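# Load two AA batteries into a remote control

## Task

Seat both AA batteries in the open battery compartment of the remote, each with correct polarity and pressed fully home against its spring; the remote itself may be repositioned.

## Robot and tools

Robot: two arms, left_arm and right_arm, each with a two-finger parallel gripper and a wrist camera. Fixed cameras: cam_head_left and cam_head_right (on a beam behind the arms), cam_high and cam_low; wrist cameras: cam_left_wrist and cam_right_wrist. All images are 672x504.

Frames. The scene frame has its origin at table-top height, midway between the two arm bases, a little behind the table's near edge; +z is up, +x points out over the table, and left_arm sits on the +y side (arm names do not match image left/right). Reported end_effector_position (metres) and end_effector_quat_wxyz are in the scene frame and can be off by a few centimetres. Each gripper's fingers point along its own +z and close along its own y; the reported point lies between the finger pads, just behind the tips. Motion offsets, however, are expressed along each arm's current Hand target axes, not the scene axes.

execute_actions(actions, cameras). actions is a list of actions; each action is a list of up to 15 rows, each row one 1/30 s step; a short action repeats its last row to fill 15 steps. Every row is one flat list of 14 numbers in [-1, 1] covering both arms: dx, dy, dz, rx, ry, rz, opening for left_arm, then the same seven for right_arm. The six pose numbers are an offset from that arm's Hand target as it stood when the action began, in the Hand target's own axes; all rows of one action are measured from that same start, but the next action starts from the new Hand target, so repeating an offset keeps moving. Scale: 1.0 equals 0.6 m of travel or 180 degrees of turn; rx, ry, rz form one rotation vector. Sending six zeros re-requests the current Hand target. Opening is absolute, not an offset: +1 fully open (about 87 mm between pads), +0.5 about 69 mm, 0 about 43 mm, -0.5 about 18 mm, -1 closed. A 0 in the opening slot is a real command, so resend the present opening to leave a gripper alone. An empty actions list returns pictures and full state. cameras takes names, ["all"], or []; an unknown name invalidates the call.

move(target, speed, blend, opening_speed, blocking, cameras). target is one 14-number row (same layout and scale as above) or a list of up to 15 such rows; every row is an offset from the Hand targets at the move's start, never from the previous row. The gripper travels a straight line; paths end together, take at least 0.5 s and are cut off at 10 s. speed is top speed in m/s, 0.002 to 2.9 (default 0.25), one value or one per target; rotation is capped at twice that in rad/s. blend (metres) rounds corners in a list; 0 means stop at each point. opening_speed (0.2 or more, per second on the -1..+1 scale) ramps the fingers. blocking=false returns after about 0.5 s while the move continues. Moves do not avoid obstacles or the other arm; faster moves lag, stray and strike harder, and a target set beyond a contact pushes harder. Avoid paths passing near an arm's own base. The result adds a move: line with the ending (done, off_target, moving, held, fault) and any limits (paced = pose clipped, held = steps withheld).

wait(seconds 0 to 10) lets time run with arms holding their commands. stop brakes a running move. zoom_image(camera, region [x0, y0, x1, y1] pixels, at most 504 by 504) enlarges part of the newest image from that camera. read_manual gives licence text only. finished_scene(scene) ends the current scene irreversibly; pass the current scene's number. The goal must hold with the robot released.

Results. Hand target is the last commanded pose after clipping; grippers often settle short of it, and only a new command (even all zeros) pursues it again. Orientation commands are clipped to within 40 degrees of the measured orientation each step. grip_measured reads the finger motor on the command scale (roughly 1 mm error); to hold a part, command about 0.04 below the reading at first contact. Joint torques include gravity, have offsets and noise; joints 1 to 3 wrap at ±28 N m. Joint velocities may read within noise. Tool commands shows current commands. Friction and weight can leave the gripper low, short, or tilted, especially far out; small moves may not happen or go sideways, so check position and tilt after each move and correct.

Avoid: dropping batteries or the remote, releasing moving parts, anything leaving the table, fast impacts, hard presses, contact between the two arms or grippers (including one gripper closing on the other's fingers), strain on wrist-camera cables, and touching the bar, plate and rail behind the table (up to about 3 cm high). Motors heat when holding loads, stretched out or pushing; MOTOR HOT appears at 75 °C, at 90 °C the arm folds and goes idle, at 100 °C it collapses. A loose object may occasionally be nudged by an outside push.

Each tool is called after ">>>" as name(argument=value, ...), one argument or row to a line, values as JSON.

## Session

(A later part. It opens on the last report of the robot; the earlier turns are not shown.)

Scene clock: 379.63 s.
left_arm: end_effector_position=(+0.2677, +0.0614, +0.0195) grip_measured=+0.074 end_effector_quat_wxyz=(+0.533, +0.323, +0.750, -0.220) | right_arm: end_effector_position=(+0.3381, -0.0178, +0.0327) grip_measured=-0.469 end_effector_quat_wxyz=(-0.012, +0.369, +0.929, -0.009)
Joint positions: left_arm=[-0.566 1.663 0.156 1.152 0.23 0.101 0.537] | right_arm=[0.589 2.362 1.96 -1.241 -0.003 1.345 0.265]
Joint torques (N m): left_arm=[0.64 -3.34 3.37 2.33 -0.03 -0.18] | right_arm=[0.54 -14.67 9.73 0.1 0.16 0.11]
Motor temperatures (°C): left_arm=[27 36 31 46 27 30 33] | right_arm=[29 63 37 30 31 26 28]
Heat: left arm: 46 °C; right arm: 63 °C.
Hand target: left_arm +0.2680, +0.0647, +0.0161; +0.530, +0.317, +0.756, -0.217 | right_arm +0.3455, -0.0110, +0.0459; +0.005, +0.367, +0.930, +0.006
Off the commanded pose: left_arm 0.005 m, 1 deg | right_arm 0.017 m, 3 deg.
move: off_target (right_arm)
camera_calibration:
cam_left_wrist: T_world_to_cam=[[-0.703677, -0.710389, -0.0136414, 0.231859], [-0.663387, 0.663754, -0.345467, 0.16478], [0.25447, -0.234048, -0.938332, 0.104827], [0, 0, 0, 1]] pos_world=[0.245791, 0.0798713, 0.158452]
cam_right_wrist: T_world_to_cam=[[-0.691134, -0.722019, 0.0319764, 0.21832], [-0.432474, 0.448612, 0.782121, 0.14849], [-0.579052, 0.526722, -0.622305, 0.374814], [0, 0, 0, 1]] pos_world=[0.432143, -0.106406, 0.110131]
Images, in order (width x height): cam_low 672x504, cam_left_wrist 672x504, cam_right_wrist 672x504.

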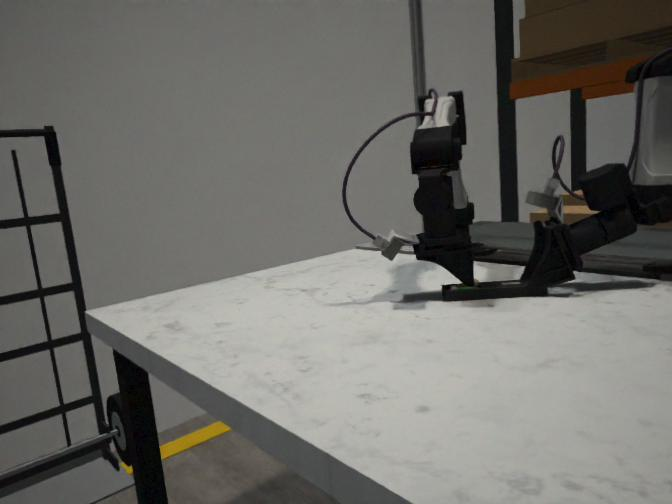

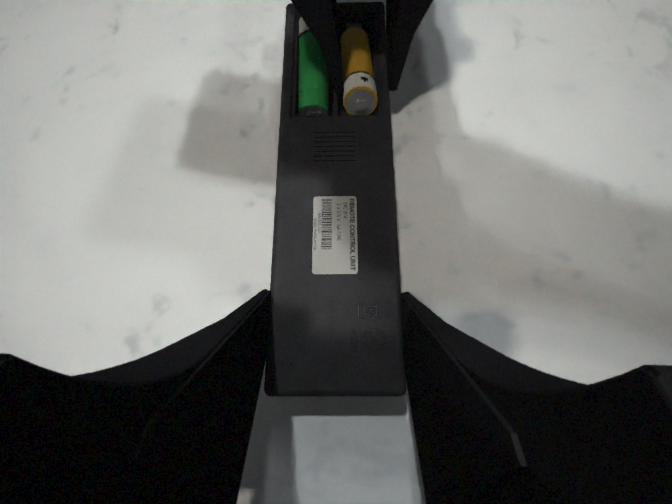

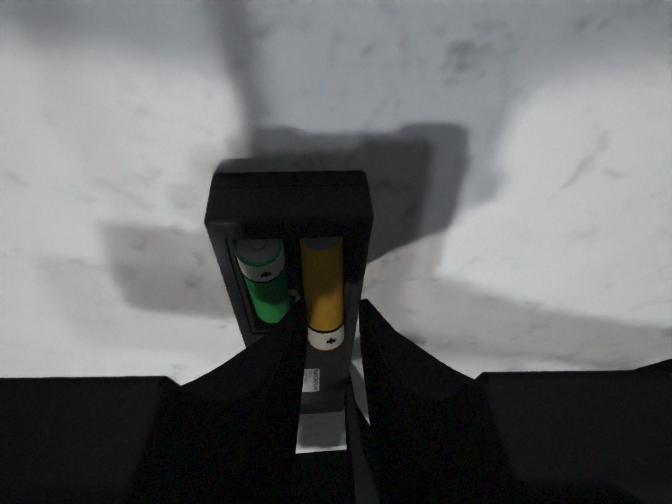

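>>> move(
  target=[
    [0,0,0,0,0,0,-0.2,0,0,0,0,0,0,-0.4],
    [0,0,0,0,0,0,-0.2,0,0,-0.005,0,0,0,-0.4],
    [0,0,0,0,0,0,-0.2,0,0,-0.005,0,0,0,-0.68],
  ],
  opening_speed=0.4,
  cameras=["cam_right_wrist","cam_left_wrist","cam_low"],
)

>>> zoom_image(
  camera="cam_left_wrist",
  region=[230, 0, 430, 150],
)

Scene clock: 384.57 s.
left_arm: end_effector_position=(+0.2674, +0.0611, +0.0196) grip_measured=+0.074 end_effector_quat_wxyz=(+0.533, +0.323, +0.750, -0.221) | right_arm: end_effector_position=(+0.3397, -0.0167, +0.0349) grip_measured=-0.625 end_effector_quat_wxyz=(-0.011, +0.369, +0.929, -0.007)
Joint positions: left_arm=[-0.566 1.663 0.156 1.152 0.232 0.101 0.537] | right_arm=[0.589 2.362 1.969 -1.245 -0.003 1.346 0.187]
Joint torques (N m): left_arm=[0.64 -3.36 3.37 2.33 -0.05 -0.18] | right_arm=[0.53 -14.8 9.89 0.02 0.16 0.08]
Motor temperatures (°C): left_arm=[27 36 31 46 27 30 33] | right_arm=[29 62 38 30 31 26 28]
Heat: left arm: 46 °C; right arm: 62 °C.
Hand target: left_arm +0.2679, +0.0647, +0.0161; +0.530, +0.317, +0.756, -0.217 | right_arm +0.3455, -0.0110, +0.0489; +0.005, +0.367, +0.930, +0.006
Off the commanded pose: left_arm 0.005 m, 1 deg | right_arm 0.016 m, 2 deg.
move: off_target (right_arm); target 3's new opening was sent with right_arm's hand 0.017 m and 3 deg from that target
camera_calibration:
cam_left_wrist: T_world_to_cam=[[-0.705209, -0.708882, -0.012934, 0.231785], [-0.662106, 0.66498, -0.345568, 0.164485], [0.253567, -0.235134, -0.938305, 0.105204], [0, 0, 0, 1]] pos_world=[0.245687, 0.0796657, 0.158552]
cam_right_wrist: T_world_to_cam=[[-0.692467, -0.72098, 0.0260243, 0.220772], [-0.435729, 0.446703, 0.781407, 0.14794], [-0.575003, 0.529759, -0.623479, 0.375274], [0, 0, 0, 1]] pos_world=[0.433123, -0.105718, 0.112629]
Images, in order (width x height): cam_low 672x504, cam_left_wrist 672x504, cam_right_wrist 672x504.

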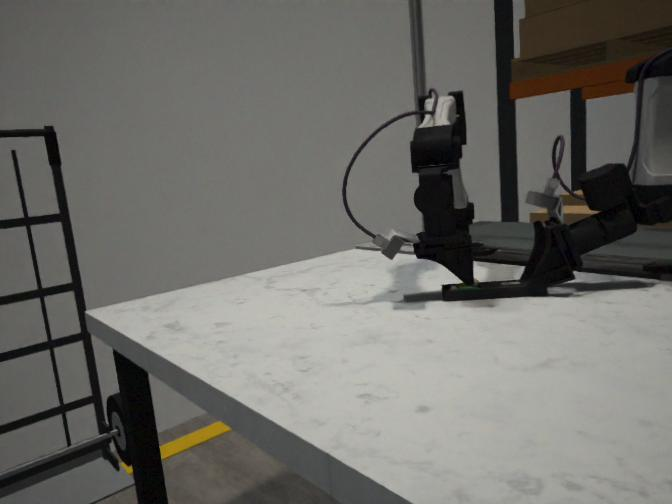

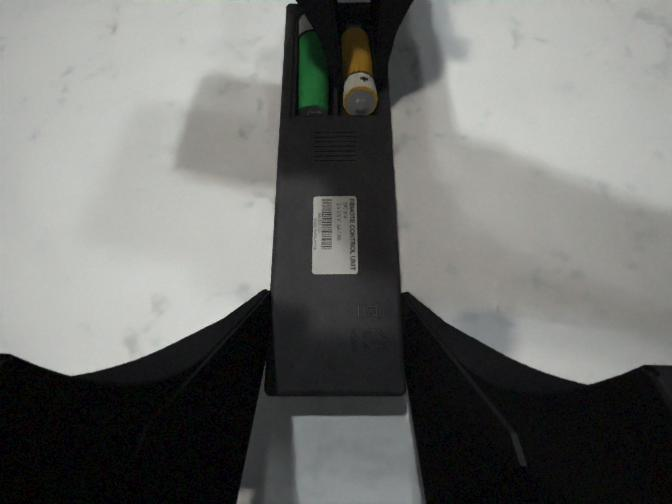

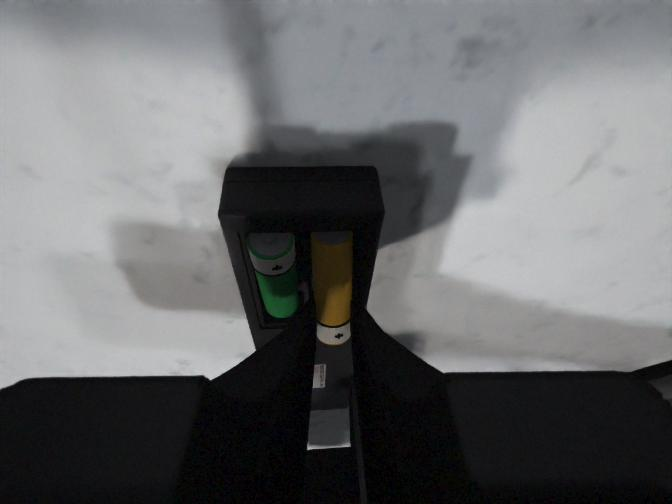

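Scaled by 2.520 from the camera's 672x504 image, which has a finer 960x720 frame.

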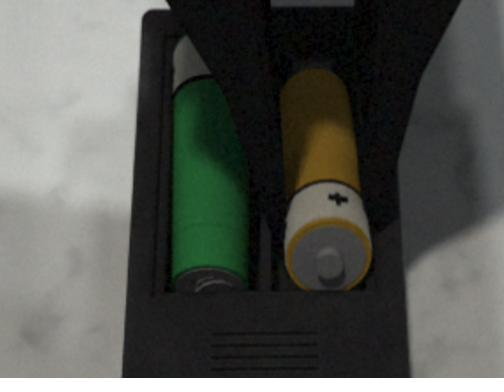

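>>> move(
  target=[0,0,0,0,0,0,-0.2,-0.042,-0.008,0.02,0,0,0,-0.72],
  speed=0.04,
  cameras=["cam_left_wrist","cam_low"],
)

>>> zoom_image(
  camera="cam_left_wrist",
  region=[230, 0, 430, 150],
)

>>> zoom_image(
  camera="cam_low",
  region=[400, 220, 560, 320],
)

Scene clock: 386.80 s.
left_arm: end_effector_position=(+0.2675, +0.0611, +0.0197) grip_measured=+0.074 end_effector_quat_wxyz=(+0.533, +0.323, +0.750, -0.221) | right_arm: end_effector_position=(+0.3424, -0.0184, +0.0365) grip_measured=-0.625 end_effector_quat_wxyz=(-0.024, +0.361, +0.932, +0.008)
Joint positions: left_arm=[-0.566 1.663 0.156 1.152 0.232 0.101 0.537] | right_arm=[0.568 2.362 1.969 -1.237 -0.04 1.307 0.187]
Joint torques (N m): left_arm=[0.62 -3.36 3.37 2.32 -0.05 -0.19] | right_arm=[-2.03 -13.46 7.77 0.29 0.44 -0.11]
Motor temperatures (°C): left_arm=[27 36 31 47 27 30 33] | right_arm=[29 62 38 30 31 26 28]
Heat: left arm: 47 °C; right arm: 62 °C.
Hand target: left_arm +0.2679, +0.0647, +0.0161; +0.530, +0.317, +0.756, -0.217 | right_arm +0.3608, -0.0316, +0.0370; +0.005, +0.367, +0.930, +0.006
Off the commanded pose: left_arm 0.005 m, 1 deg | right_arm 0.023 m, 3 deg.
move: off_target (right_arm)
camera_calibration:
cam_left_wrist: T_world_to_cam=[[-0.705212, -0.708876, -0.0130898, 0.231741], [-0.661869, 0.664842, -0.346286, 0.164523], [0.254177, -0.235542, -0.938038, 0.105164], [0, 0, 0, 1]] pos_world=[0.245589, 0.0796642, 0.158654]
Images, in order (width x height): cam_low 672x504, cam_left_wrist 672x504.

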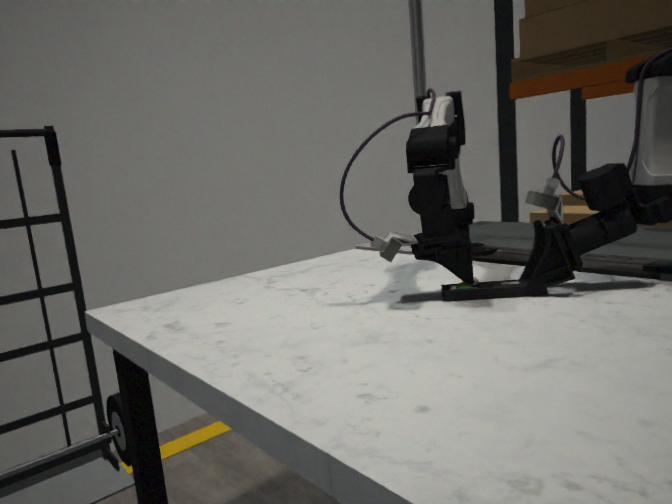

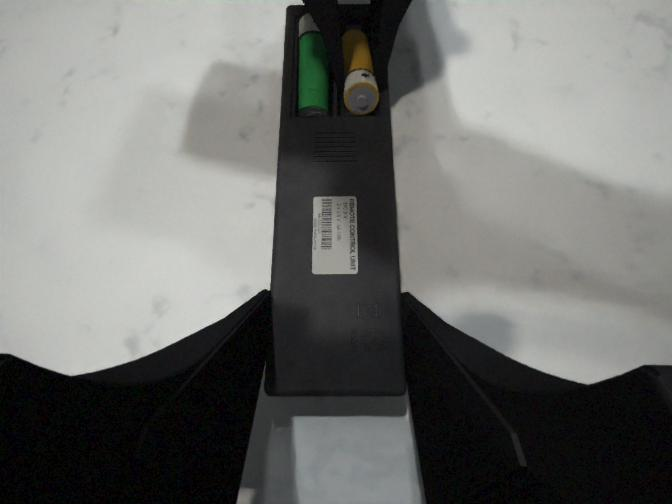

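Scaled by 2.520 from the camera's 672x504 image, which has a finer 960x720 frame.

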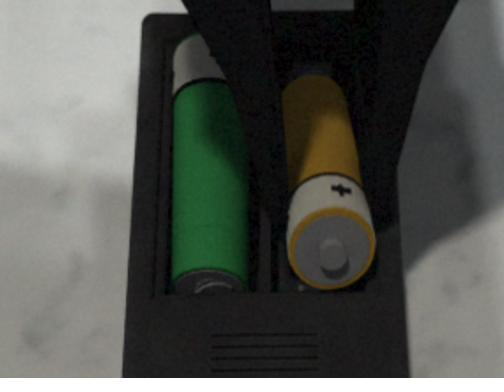

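Scaled by 3.150 from the camera's 672x504 image, which has a finer 960x720 frame.

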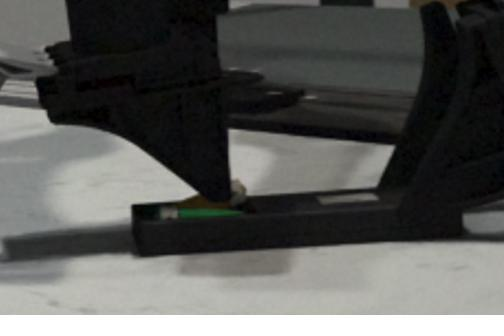

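>>> move(
  target=[
    [0,0,0,0,0,0,-0.2,-0.03,0,0.01,0,0,0,-0.72],
    [0,0,0,0,0,0,-0.2,-0.03,0,0.06,0,0,0,-0.72],
  ],
  speed=0.05,
  cameras=["cam_left_wrist","cam_low","cam_right_wrist"],
)

>>> zoom_image(
  camera="cam_left_wrist",
  region=[230, 0, 430, 150],
)

>>> zoom_image(
  camera="cam_low",
  region=[400, 220, 560, 320],
)

Scene clock: 389.53 s.
left_arm: end_effector_position=(+0.2679, +0.0608, +0.0206) grip_measured=+0.074 end_effector_quat_wxyz=(+0.535, +0.323, +0.749, -0.222) | right_arm: end_effector_position=(+0.3451, -0.0200, +0.0325) grip_measured=-0.625 end_effector_quat_wxyz=(-0.049, +0.356, +0.933, +0.029)
Joint positions: left_arm=[-0.566 1.663 0.156 1.156 0.232 0.101 0.537] | right_arm=[0.537 2.372 1.957 -1.214 -0.104 1.266 0.187]
Joint torques (N m): left_arm=[0.64 -3.37 3.37 2.28 -0.05 -0.18] | right_arm=[-2.66 -9.77 3.82 0.96 0.97 -0.07]
Motor temperatures (°C): left_arm=[27 36 31 47 27 30 33] | right_arm=[29 62 38 30 31 26 28]
Heat: left arm: 47 °C; right arm: 62 °C.
Hand target: left_arm +0.2679, +0.0647, +0.0161; +0.530, +0.317, +0.756, -0.217 | right_arm +0.3744, -0.0437, +0.0011; +0.005, +0.367, +0.930, +0.006
Off the commanded pose: left_arm 0.006 m, 1 deg | right_arm 0.049 m, 7 deg.
move: off_target (right_arm)
camera_calibration:
cam_left_wrist: T_world_to_cam=[[-0.705078, -0.708999, -0.0136342, 0.231887], [-0.660893, 0.663965, -0.349816, 0.165107], [0.257072, -0.237637, -0.936719, 0.105094], [0, 0, 0, 1]] pos_world=[0.2456, 0.0797566, 0.159362]
cam_right_wrist: T_world_to_cam=[[-0.672762, -0.739737, -0.0134089, 0.216362], [-0.409964, 0.357637, 0.839062, 0.141192], [-0.61589, 0.569987, -0.54387, 0.39094], [0, 0, 0, 1]] pos_world=[0.44422, -0.113275, 0.0970527]
Images, in order (width x height): cam_low 672x504, cam_left_wrist 672x504, cam_right_wrist 672x504.

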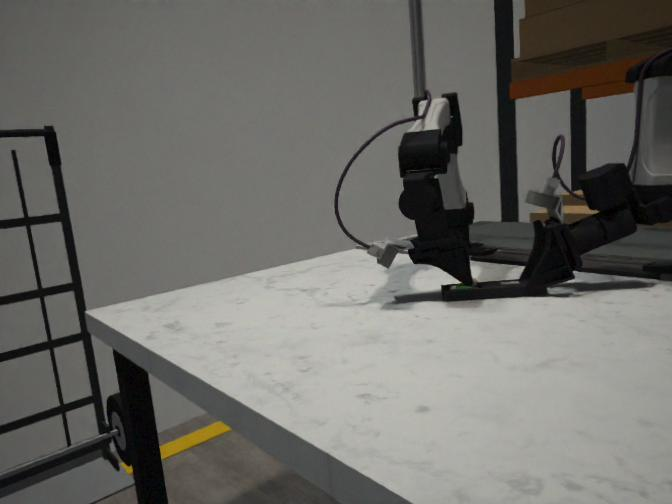

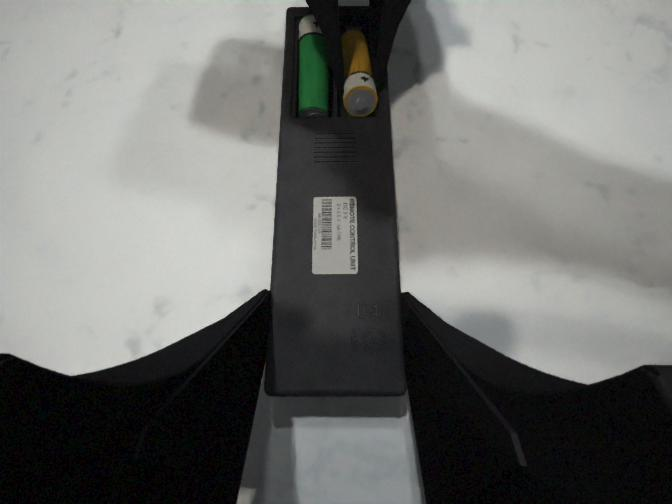

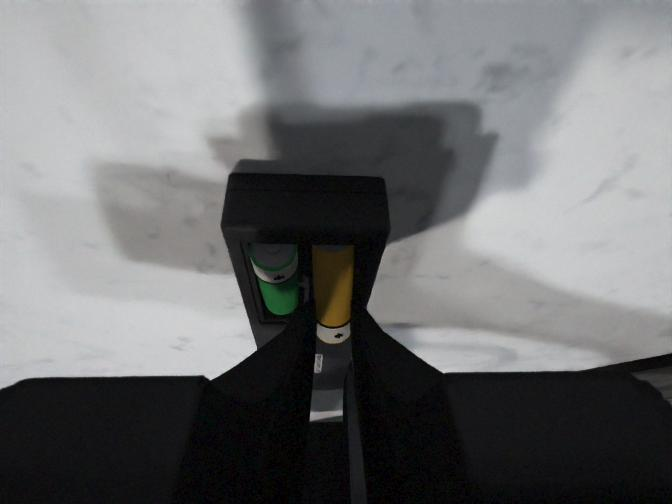

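Scaled by 2.520 from the camera's 672x504 image, which has a finer 960x720 frame.

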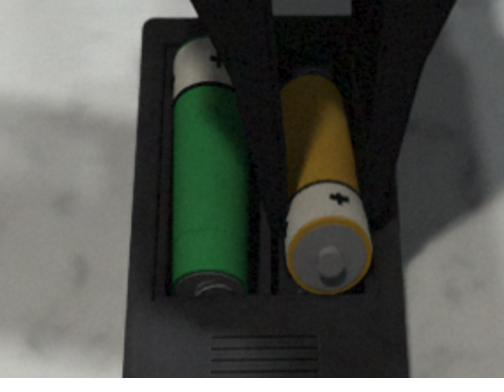

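Scaled by 3.150 from the camera's 672x504 image, which has a finer 960x720 frame.

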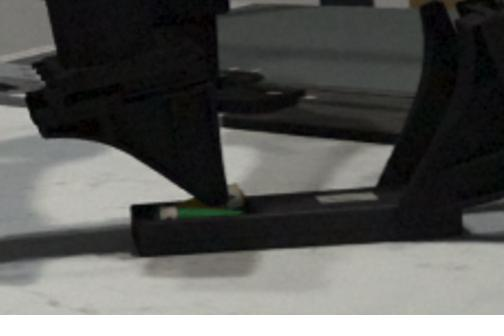

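>>> move(
  target=[
    [0,0,0,0,0,0,-0.2,0.05,0,-0.025,0,0,0,-0.72],
    [0,0,0,0,0,0,-0.2,0.05,0,-0.025,0,0,0,-0.55],
  ],
  speed=0.06,
  opening_speed=0.2,
  cameras=["cam_left_wrist","cam_low","cam_right_wrist"],
)

>>> zoom_image(
  camera="cam_left_wrist",
  region=[230, 0, 430, 150],
)

>>> zoom_image(
  camera="cam_low",
  region=[400, 220, 560, 320],
)

Scene clock: 393.17 s.
left_arm: end_effector_position=(+0.2676, +0.0611, +0.0195) grip_measured=+0.074 end_effector_quat_wxyz=(+0.533, +0.323, +0.750, -0.221) | right_arm: end_effector_position=(+0.3437, -0.0169, +0.0325) grip_measured=-0.550 end_effector_quat_wxyz=(-0.030, +0.366, +0.930, +0.022)
Joint positions: left_arm=[-0.566 1.665 0.156 1.154 0.231 0.101 0.537] | right_arm=[0.559 2.354 1.935 -1.195 -0.066 1.309 0.225]
Joint torques (N m): left_arm=[0.64 -3.54 3.36 2.3 -0.04 -0.18] | right_arm=[0.36 -12.18 3.58 0.67 0.65 0.11]
Motor temperatures (°C): left_arm=[27 36 31 47 27 30 33] | right_arm=[29 61 37 31 31 26 29]
Heat: left arm: 47 °C; right arm: 61 °C.
Hand target: left_arm +0.2680, +0.0647, +0.0162; +0.530, +0.317, +0.756, -0.217 | right_arm +0.3521, -0.0233, +0.0158; +0.005, +0.367, +0.930, +0.005
Off the commanded pose: left_arm 0.005 m, 1 deg | right_arm 0.020 m, 4 deg.
move: off_target (right_arm); target 2's new opening was sent with right_arm's hand 0.020 m and 5 deg from that target
camera_calibration:
cam_left_wrist: T_world_to_cam=[[-0.704598, -0.709488, -0.0129902, 0.231834], [-0.662492, 0.664265, -0.346203, 0.164705], [0.254256, -0.235328, -0.93807, 0.104918], [0, 0, 0, 1]] pos_world=[0.24579, 0.0797656, 0.158453]
cam_right_wrist: T_world_to_cam=[[-0.687202, -0.726351, -0.012967, 0.222876], [-0.427122, 0.389534, 0.815984, 0.146706], [-0.58764, 0.566284, -0.577929, 0.37959], [0, 0, 0, 1]] pos_world=[0.438884, -0.110216, 0.102556]
Images, in order (width x height): cam_low 672x504, cam_left_wrist 672x504, cam_right_wrist 672x504.

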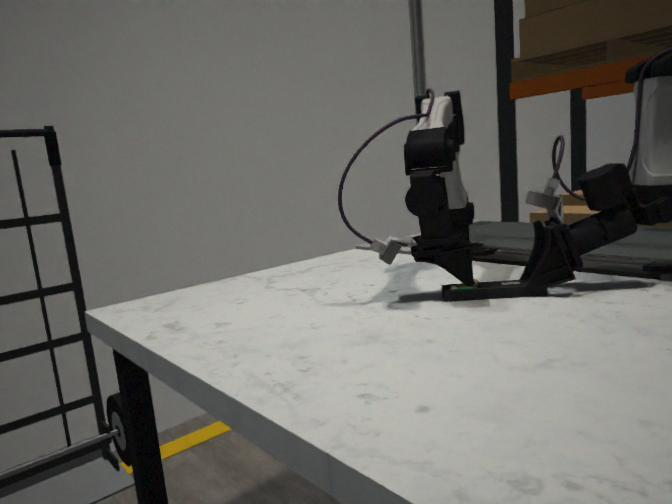

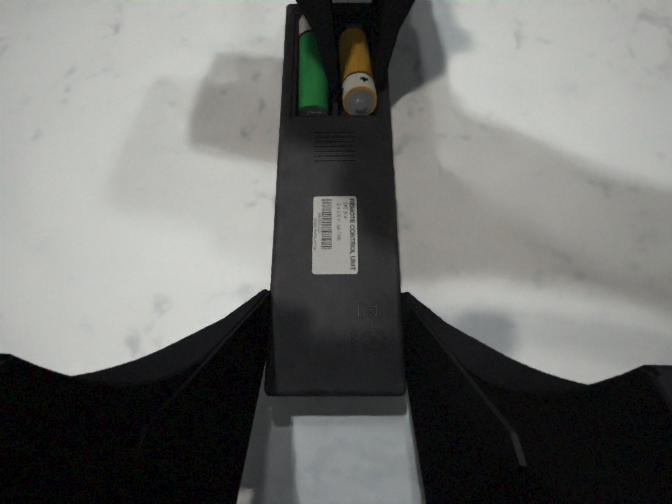

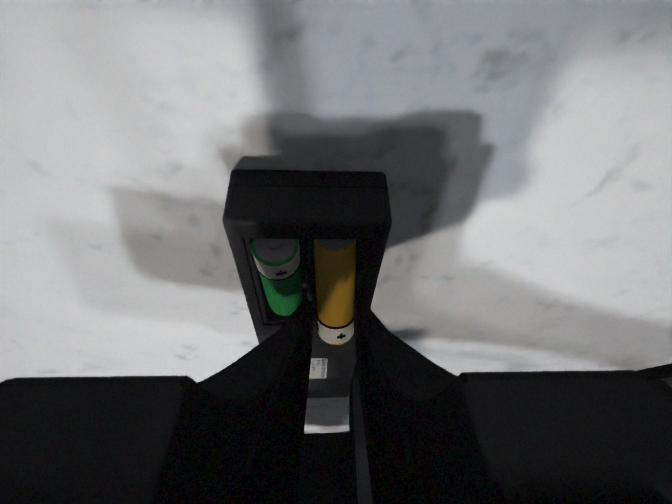

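Scaled by 2.520 from the camera's 672x504 image, which has a finer 960x720 frame.

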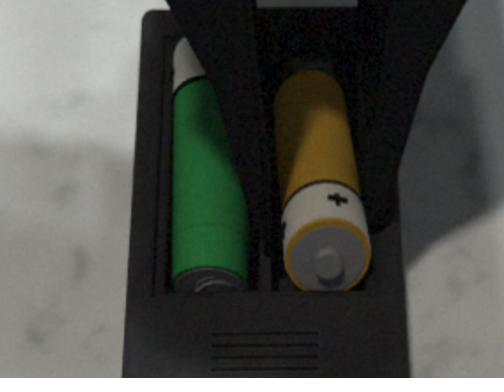

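Scaled by 3.150 from the camera's 672x504 image, which has a finer 960x720 frame.

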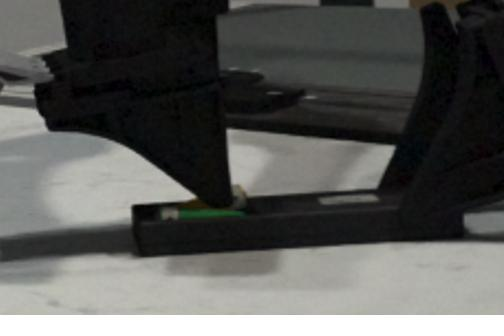

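>>> move(
  target=[0,0,0,0,0,0,-0.2,0,0,-0.07,0,0,0,-0.55],
  speed=0.12,
  cameras=["cam_left_wrist","cam_low"],
)

>>> zoom_image(
  camera="cam_left_wrist",
  region=[230, 0, 430, 150],
)

>>> zoom_image(
  camera="cam_low",
  region=[400, 220, 560, 320],
)

Scene clock: 398.00 s.
left_arm: end_effector_position=(+0.2676, +0.0611, +0.0195) grip_measured=+0.074 end_effector_quat_wxyz=(+0.533, +0.323, +0.750, -0.221) | right_arm: end_effector_position=(+0.3433, -0.0288, +0.0434) grip_measured=-0.550 end_effector_quat_wxyz=(-0.015, +0.367, +0.930, -0.009)
Joint positions: left_arm=[-0.566 1.665 0.156 1.154 0.231 0.101 0.537] | right_arm=[0.56 2.353 1.987 -1.28 -0.005 1.312 0.225]
Joint torques (N m): left_arm=[0.64 -3.54 3.34 2.3 -0.04 -0.18] | right_arm=[0.28 -15.02 9.74 0.09 0.15 0.17]
Motor temperatures (°C): left_arm=[27 36 31 47 27 30 33] | right_arm=[29 62 37 31 31 26 28]
Heat: left arm: 47 °C; right arm: 62 °C.
Hand target: left_arm +0.2680, +0.0647, +0.0162; +0.530, +0.317, +0.756, -0.217 | right_arm +0.3516, -0.0236, +0.0578; +0.005, +0.367, +0.930, +0.005
Off the commanded pose: left_arm 0.005 m, 1 deg | right_arm 0.017 m, 3 deg.
move: off_target (right_arm)
camera_calibration:
cam_left_wrist: T_world_to_cam=[[-0.704598, -0.709488, -0.0129902, 0.231834], [-0.662492, 0.664265, -0.346203, 0.164705], [0.254256, -0.235328, -0.93807, 0.104918], [0, 0, 0, 1]] pos_world=[0.24579, 0.0797656, 0.158453]
Images, in order (width x height): cam_low 672x504, cam_left_wrist 672x504.

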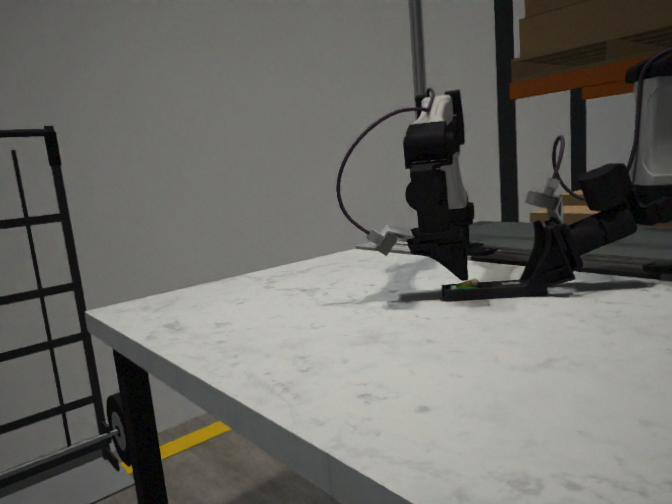

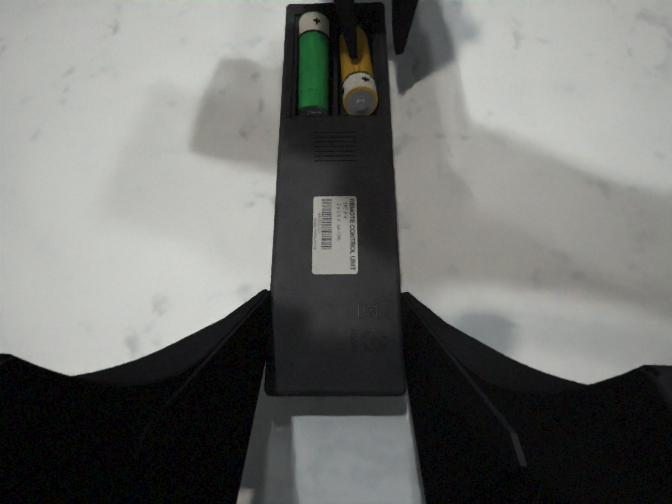

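Scaled by 2.520 from the camera's 672x504 image, which has a finer 960x720 frame.

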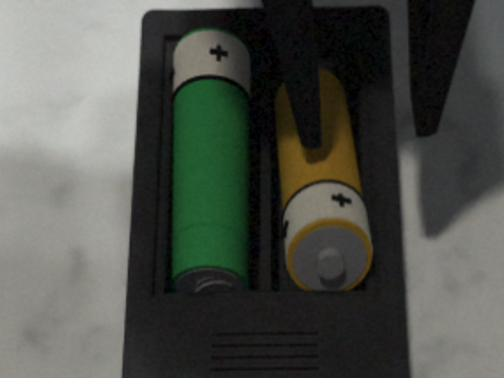

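Scaled by 3.150 from the camera's 672x504 image, which has a finer 960x720 frame.

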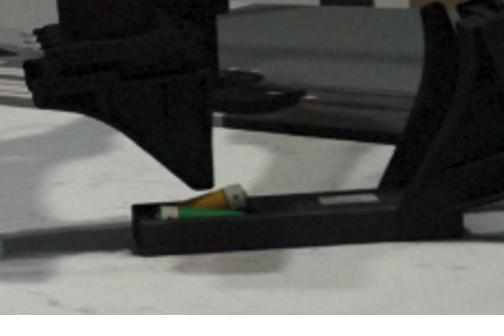

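>>> move(
  target=[
    [0,0,0,0,0,0,-0.2,0,0,-0.03,0,0,0,-0.8],
    [0,0,0,0,0,0,-0.2,0.025,0.003,-0.03,0,0,0,-0.8],
    [0,0,0,0,0,0,-0.2,0.025,0.003,-0.005,0,0,0,-0.8],
  ],
  speed=0.12,
  cameras=["cam_left_wrist","cam_low"],
)

>>> zoom_image(
  camera="cam_left_wrist",
  region=[230, 0, 430, 150],
)

>>> zoom_image(
  camera="cam_low",
  region=[400, 220, 560, 320],
)

Scene clock: 401.43 s.
left_arm: end_effector_position=(+0.2676, +0.0611, +0.0195) grip_measured=+0.074 end_effector_quat_wxyz=(+0.533, +0.323, +0.750, -0.221) | right_arm: end_effector_position=(+0.3393, -0.0132, +0.0549) grip_measured=-0.800 end_effector_quat_wxyz=(-0.008, +0.365, +0.931, -0.003)
Joint positions: left_arm=[-0.566 1.665 0.156 1.154 0.231 0.101 0.537] | right_arm=[0.596 2.353 2.034 -1.309 -0.004 1.344 0.1]
Joint torques (N m): left_arm=[0.64 -3.54 3.34 2.3 -0.04 -0.18] | right_arm=[0.17 -15.43 5.5 0.29 0.14 0.13]
Motor temperatures (°C): left_arm=[27 36 31 47 27 30 33] | right_arm=[29 64 37 30 31 26 28]
Heat: left arm: 47 °C; right arm: 64 °C.
Hand target: left_arm +0.2680, +0.0647, +0.0162; +0.530, +0.317, +0.756, -0.217 | right_arm +0.3419, -0.0120, +0.0608; +0.005, +0.367, +0.930, +0.005
Off the commanded pose: left_arm 0.005 m, 1 deg | right_arm 0.006 m, 2 deg.
move: done
camera_calibration:
cam_left_wrist: T_world_to_cam=[[-0.704598, -0.709488, -0.0129902, 0.231834], [-0.662492, 0.664265, -0.346203, 0.164705], [0.254256, -0.235328, -0.93807, 0.104918], [0, 0, 0, 1]] pos_world=[0.24579, 0.0797656, 0.158453]
Images, in order (width x height): cam_low 672x504, cam_left_wrist 672x504.

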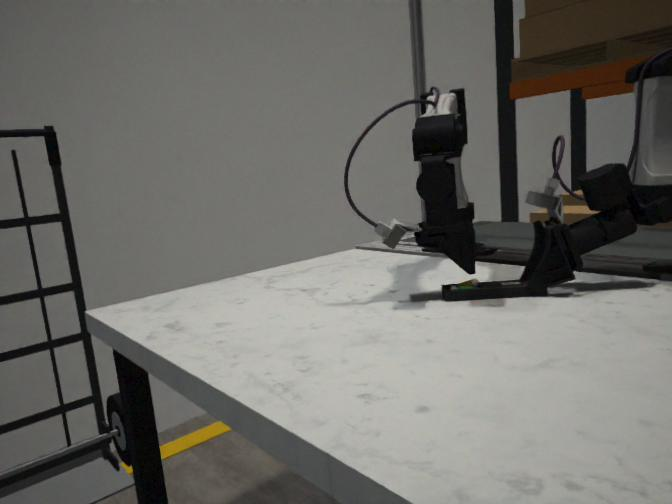

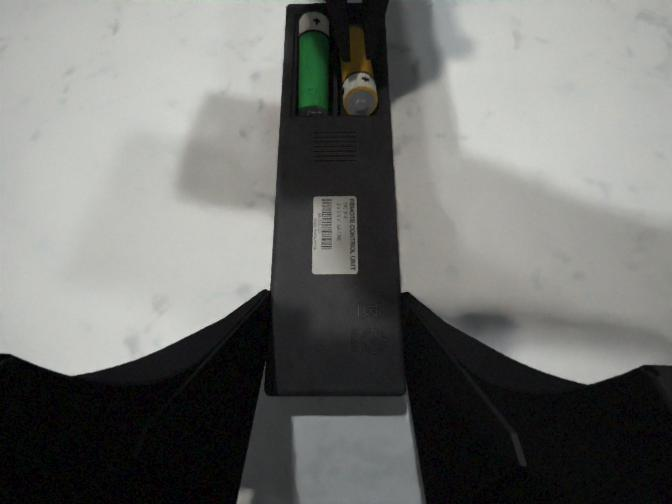

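Scaled by 2.520 from the camera's 672x504 image, which has a finer 960x720 frame.

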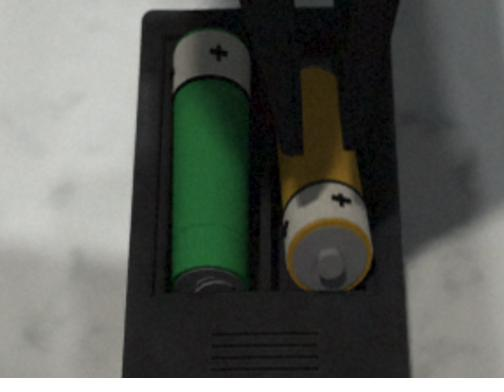

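Scaled by 3.150 from the camera's 672x504 image, which has a finer 960x720 frame.

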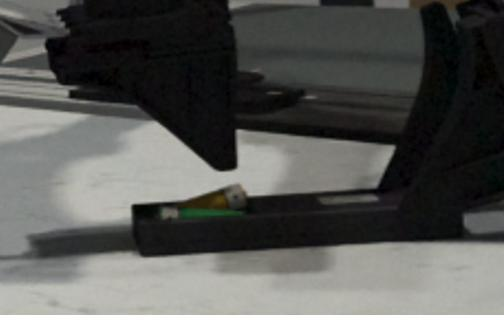

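>>> move(
  target=[0,0,0,0,0,0,-0.2,0,0,0.095,0,0,0,-0.8],
  speed=0.05,
  cameras=["cam_left_wrist","cam_low"],
)

>>> zoom_image(
  camera="cam_left_wrist",
  region=[230, 0, 430, 150],
)

>>> zoom_image(
  camera="cam_low",
  region=[400, 220, 560, 320],
)

Scene clock: 403.87 s.
left_arm: end_effector_position=(+0.2676, +0.0612, +0.0195) grip_measured=+0.074 end_effector_quat_wxyz=(+0.533, +0.323, +0.750, -0.221) | right_arm: end_effector_position=(+0.3400, -0.0118, +0.0337) grip_measured=-0.799 end_effector_quat_wxyz=(+0.003, +0.366, +0.931, +0.019)
Joint positions: left_arm=[-0.566 1.665 0.156 1.154 0.231 0.101 0.537] | right_arm=[0.595 2.311 1.879 -1.146 -0.01 1.345 0.1]
Joint torques (N m): left_arm=[0.64 -3.54 3.36 2.3 -0.04 -0.18] | right_arm=[0.09 -8.18 3.62 0.77 0.19 0.1]
Motor temperatures (°C): left_arm=[27 36 31 48 27 30 33] | right_arm=[29 64 37 31 31 26 28]
Heat: left arm: 48 °C; right arm: 64 °C.
Hand target: left_arm +0.2680, +0.0647, +0.0162; +0.530, +0.317, +0.756, -0.217 | right_arm +0.3426, -0.0117, +0.0037; +0.005, +0.367, +0.930, +0.005
Off the commanded pose: left_arm 0.005 m, 1 deg | right_arm 0.030 m, 2 deg.
move: off_target (right_arm)
camera_calibration:
cam_left_wrist: T_world_to_cam=[[-0.704712, -0.709368, -0.0133556, 0.231841], [-0.662285, 0.664456, -0.346232, 0.164578], [0.25448, -0.235148, -0.938054, 0.104872], [0, 0, 0, 1]] pos_world=[0.245691, 0.0797661, 0.158454]
Images, in order (width x height): cam_low 672x504, cam_left_wrist 672x504.

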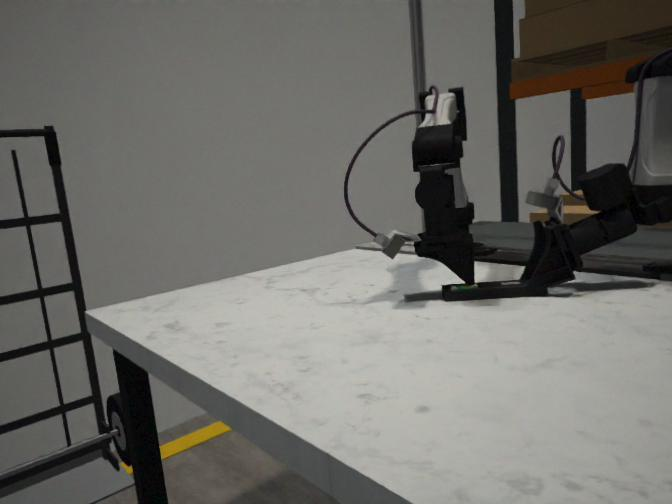

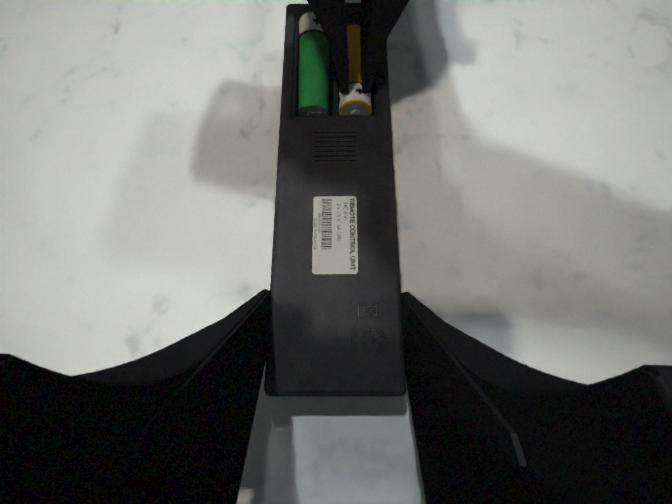

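Scaled by 2.520 from the camera's 672x504 image, which has a finer 960x720 frame.

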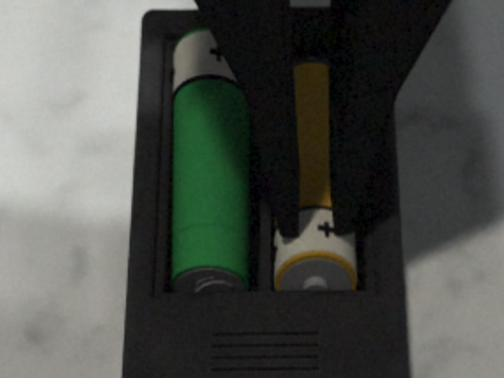

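Scaled by 3.150 from the camera's 672x504 image, which has a finer 960x720 frame.

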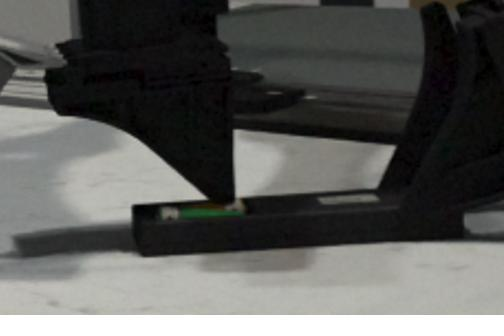

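>>> move(
  target=[
    [0,0,0,0,0,0,-0.2,0,0,0.02,0,0,0,-0.8],
    [0,0,0,0,0,0,-0.2,0,0,-0.13,0,0,0,-0.8],
    [0,0,0,0,0,0,-0.2,0,-0.15,-0.2,0,0,0,-0.8],
  ],
  speed=0.15,
  cameras=["cam_left_wrist","cam_low"],
)

>>> zoom_image(
  camera="cam_left_wrist",
  region=[230, 0, 430, 150],
)

>>> zoom_image(
  camera="cam_low",
  region=[400, 220, 560, 320],
)

Scene clock: 408.10 s.
left_arm: end_effector_position=(+0.2676, +0.0612, +0.0195) grip_measured=+0.074 end_effector_quat_wxyz=(+0.533, +0.323, +0.750, -0.221) | right_arm: end_effector_position=(+0.2774, -0.0748, +0.1176) grip_measured=-0.800 end_effector_quat_wxyz=(-0.008, +0.368, +0.930, -0.001)
Joint positions: left_arm=[-0.566 1.665 0.156 1.154 0.231 0.101 0.537] | right_arm=[0.553 1.967 1.689 -1.347 -0.002 1.308 0.1]
Joint torques (N m): left_arm=[0.64 -3.55 3.36 2.3 -0.04 -0.18] | right_arm=[-0.51 -12.55 5.33 0.28 0.11 0.01]
Motor temperatures (°C): left_arm=[27 36 31 48 27 30 33] | right_arm=[29 63 37 31 31 26 28]
Heat: left arm: 48 °C; right arm: 63 °C.
Hand target: left_arm +0.2680, +0.0647, +0.0162; +0.530, +0.317, +0.756, -0.217 | right_arm +0.2796, -0.0781, +0.1225; +0.005, +0.367, +0.930, +0.005
Off the commanded pose: left_arm 0.005 m, 1 deg | right_arm 0.006 m, 2 deg.
move: done
camera_calibration:
cam_left_wrist: T_world_to_cam=[[-0.704712, -0.709368, -0.0133556, 0.231841], [-0.662285, 0.664456, -0.346232, 0.164578], [0.25448, -0.235148, -0.938054, 0.104872], [0, 0, 0, 1]] pos_world=[0.245691, 0.0797661, 0.158454]
Images, in order (width x height): cam_low 672x504, cam_left_wrist 672x504.

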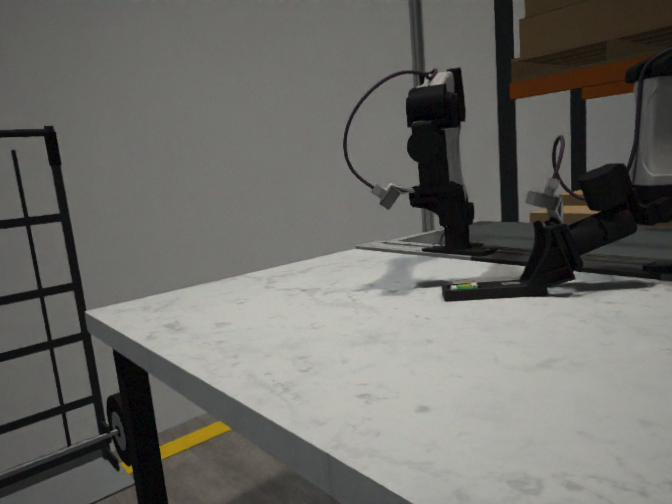

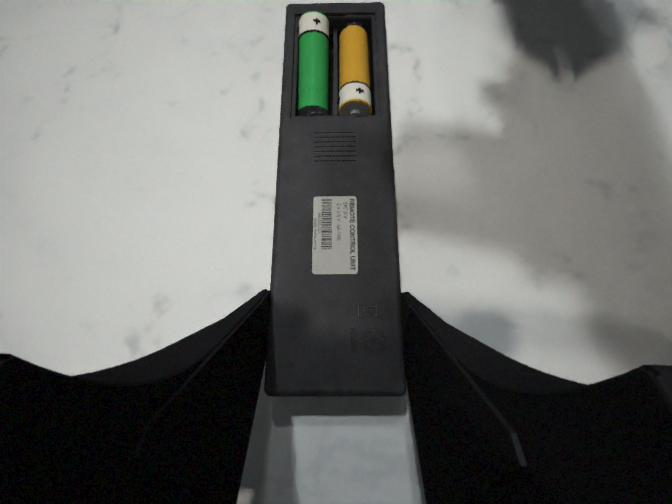

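Scaled by 2.520 from the camera's 672x504 image, which has a finer 960x720 frame.

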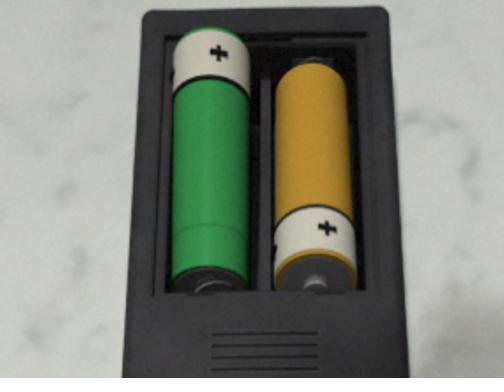

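Scaled by 3.150 from the camera's 672x504 image, which has a finer 960x720 frame.

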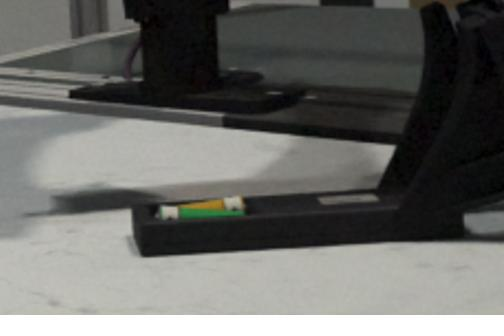

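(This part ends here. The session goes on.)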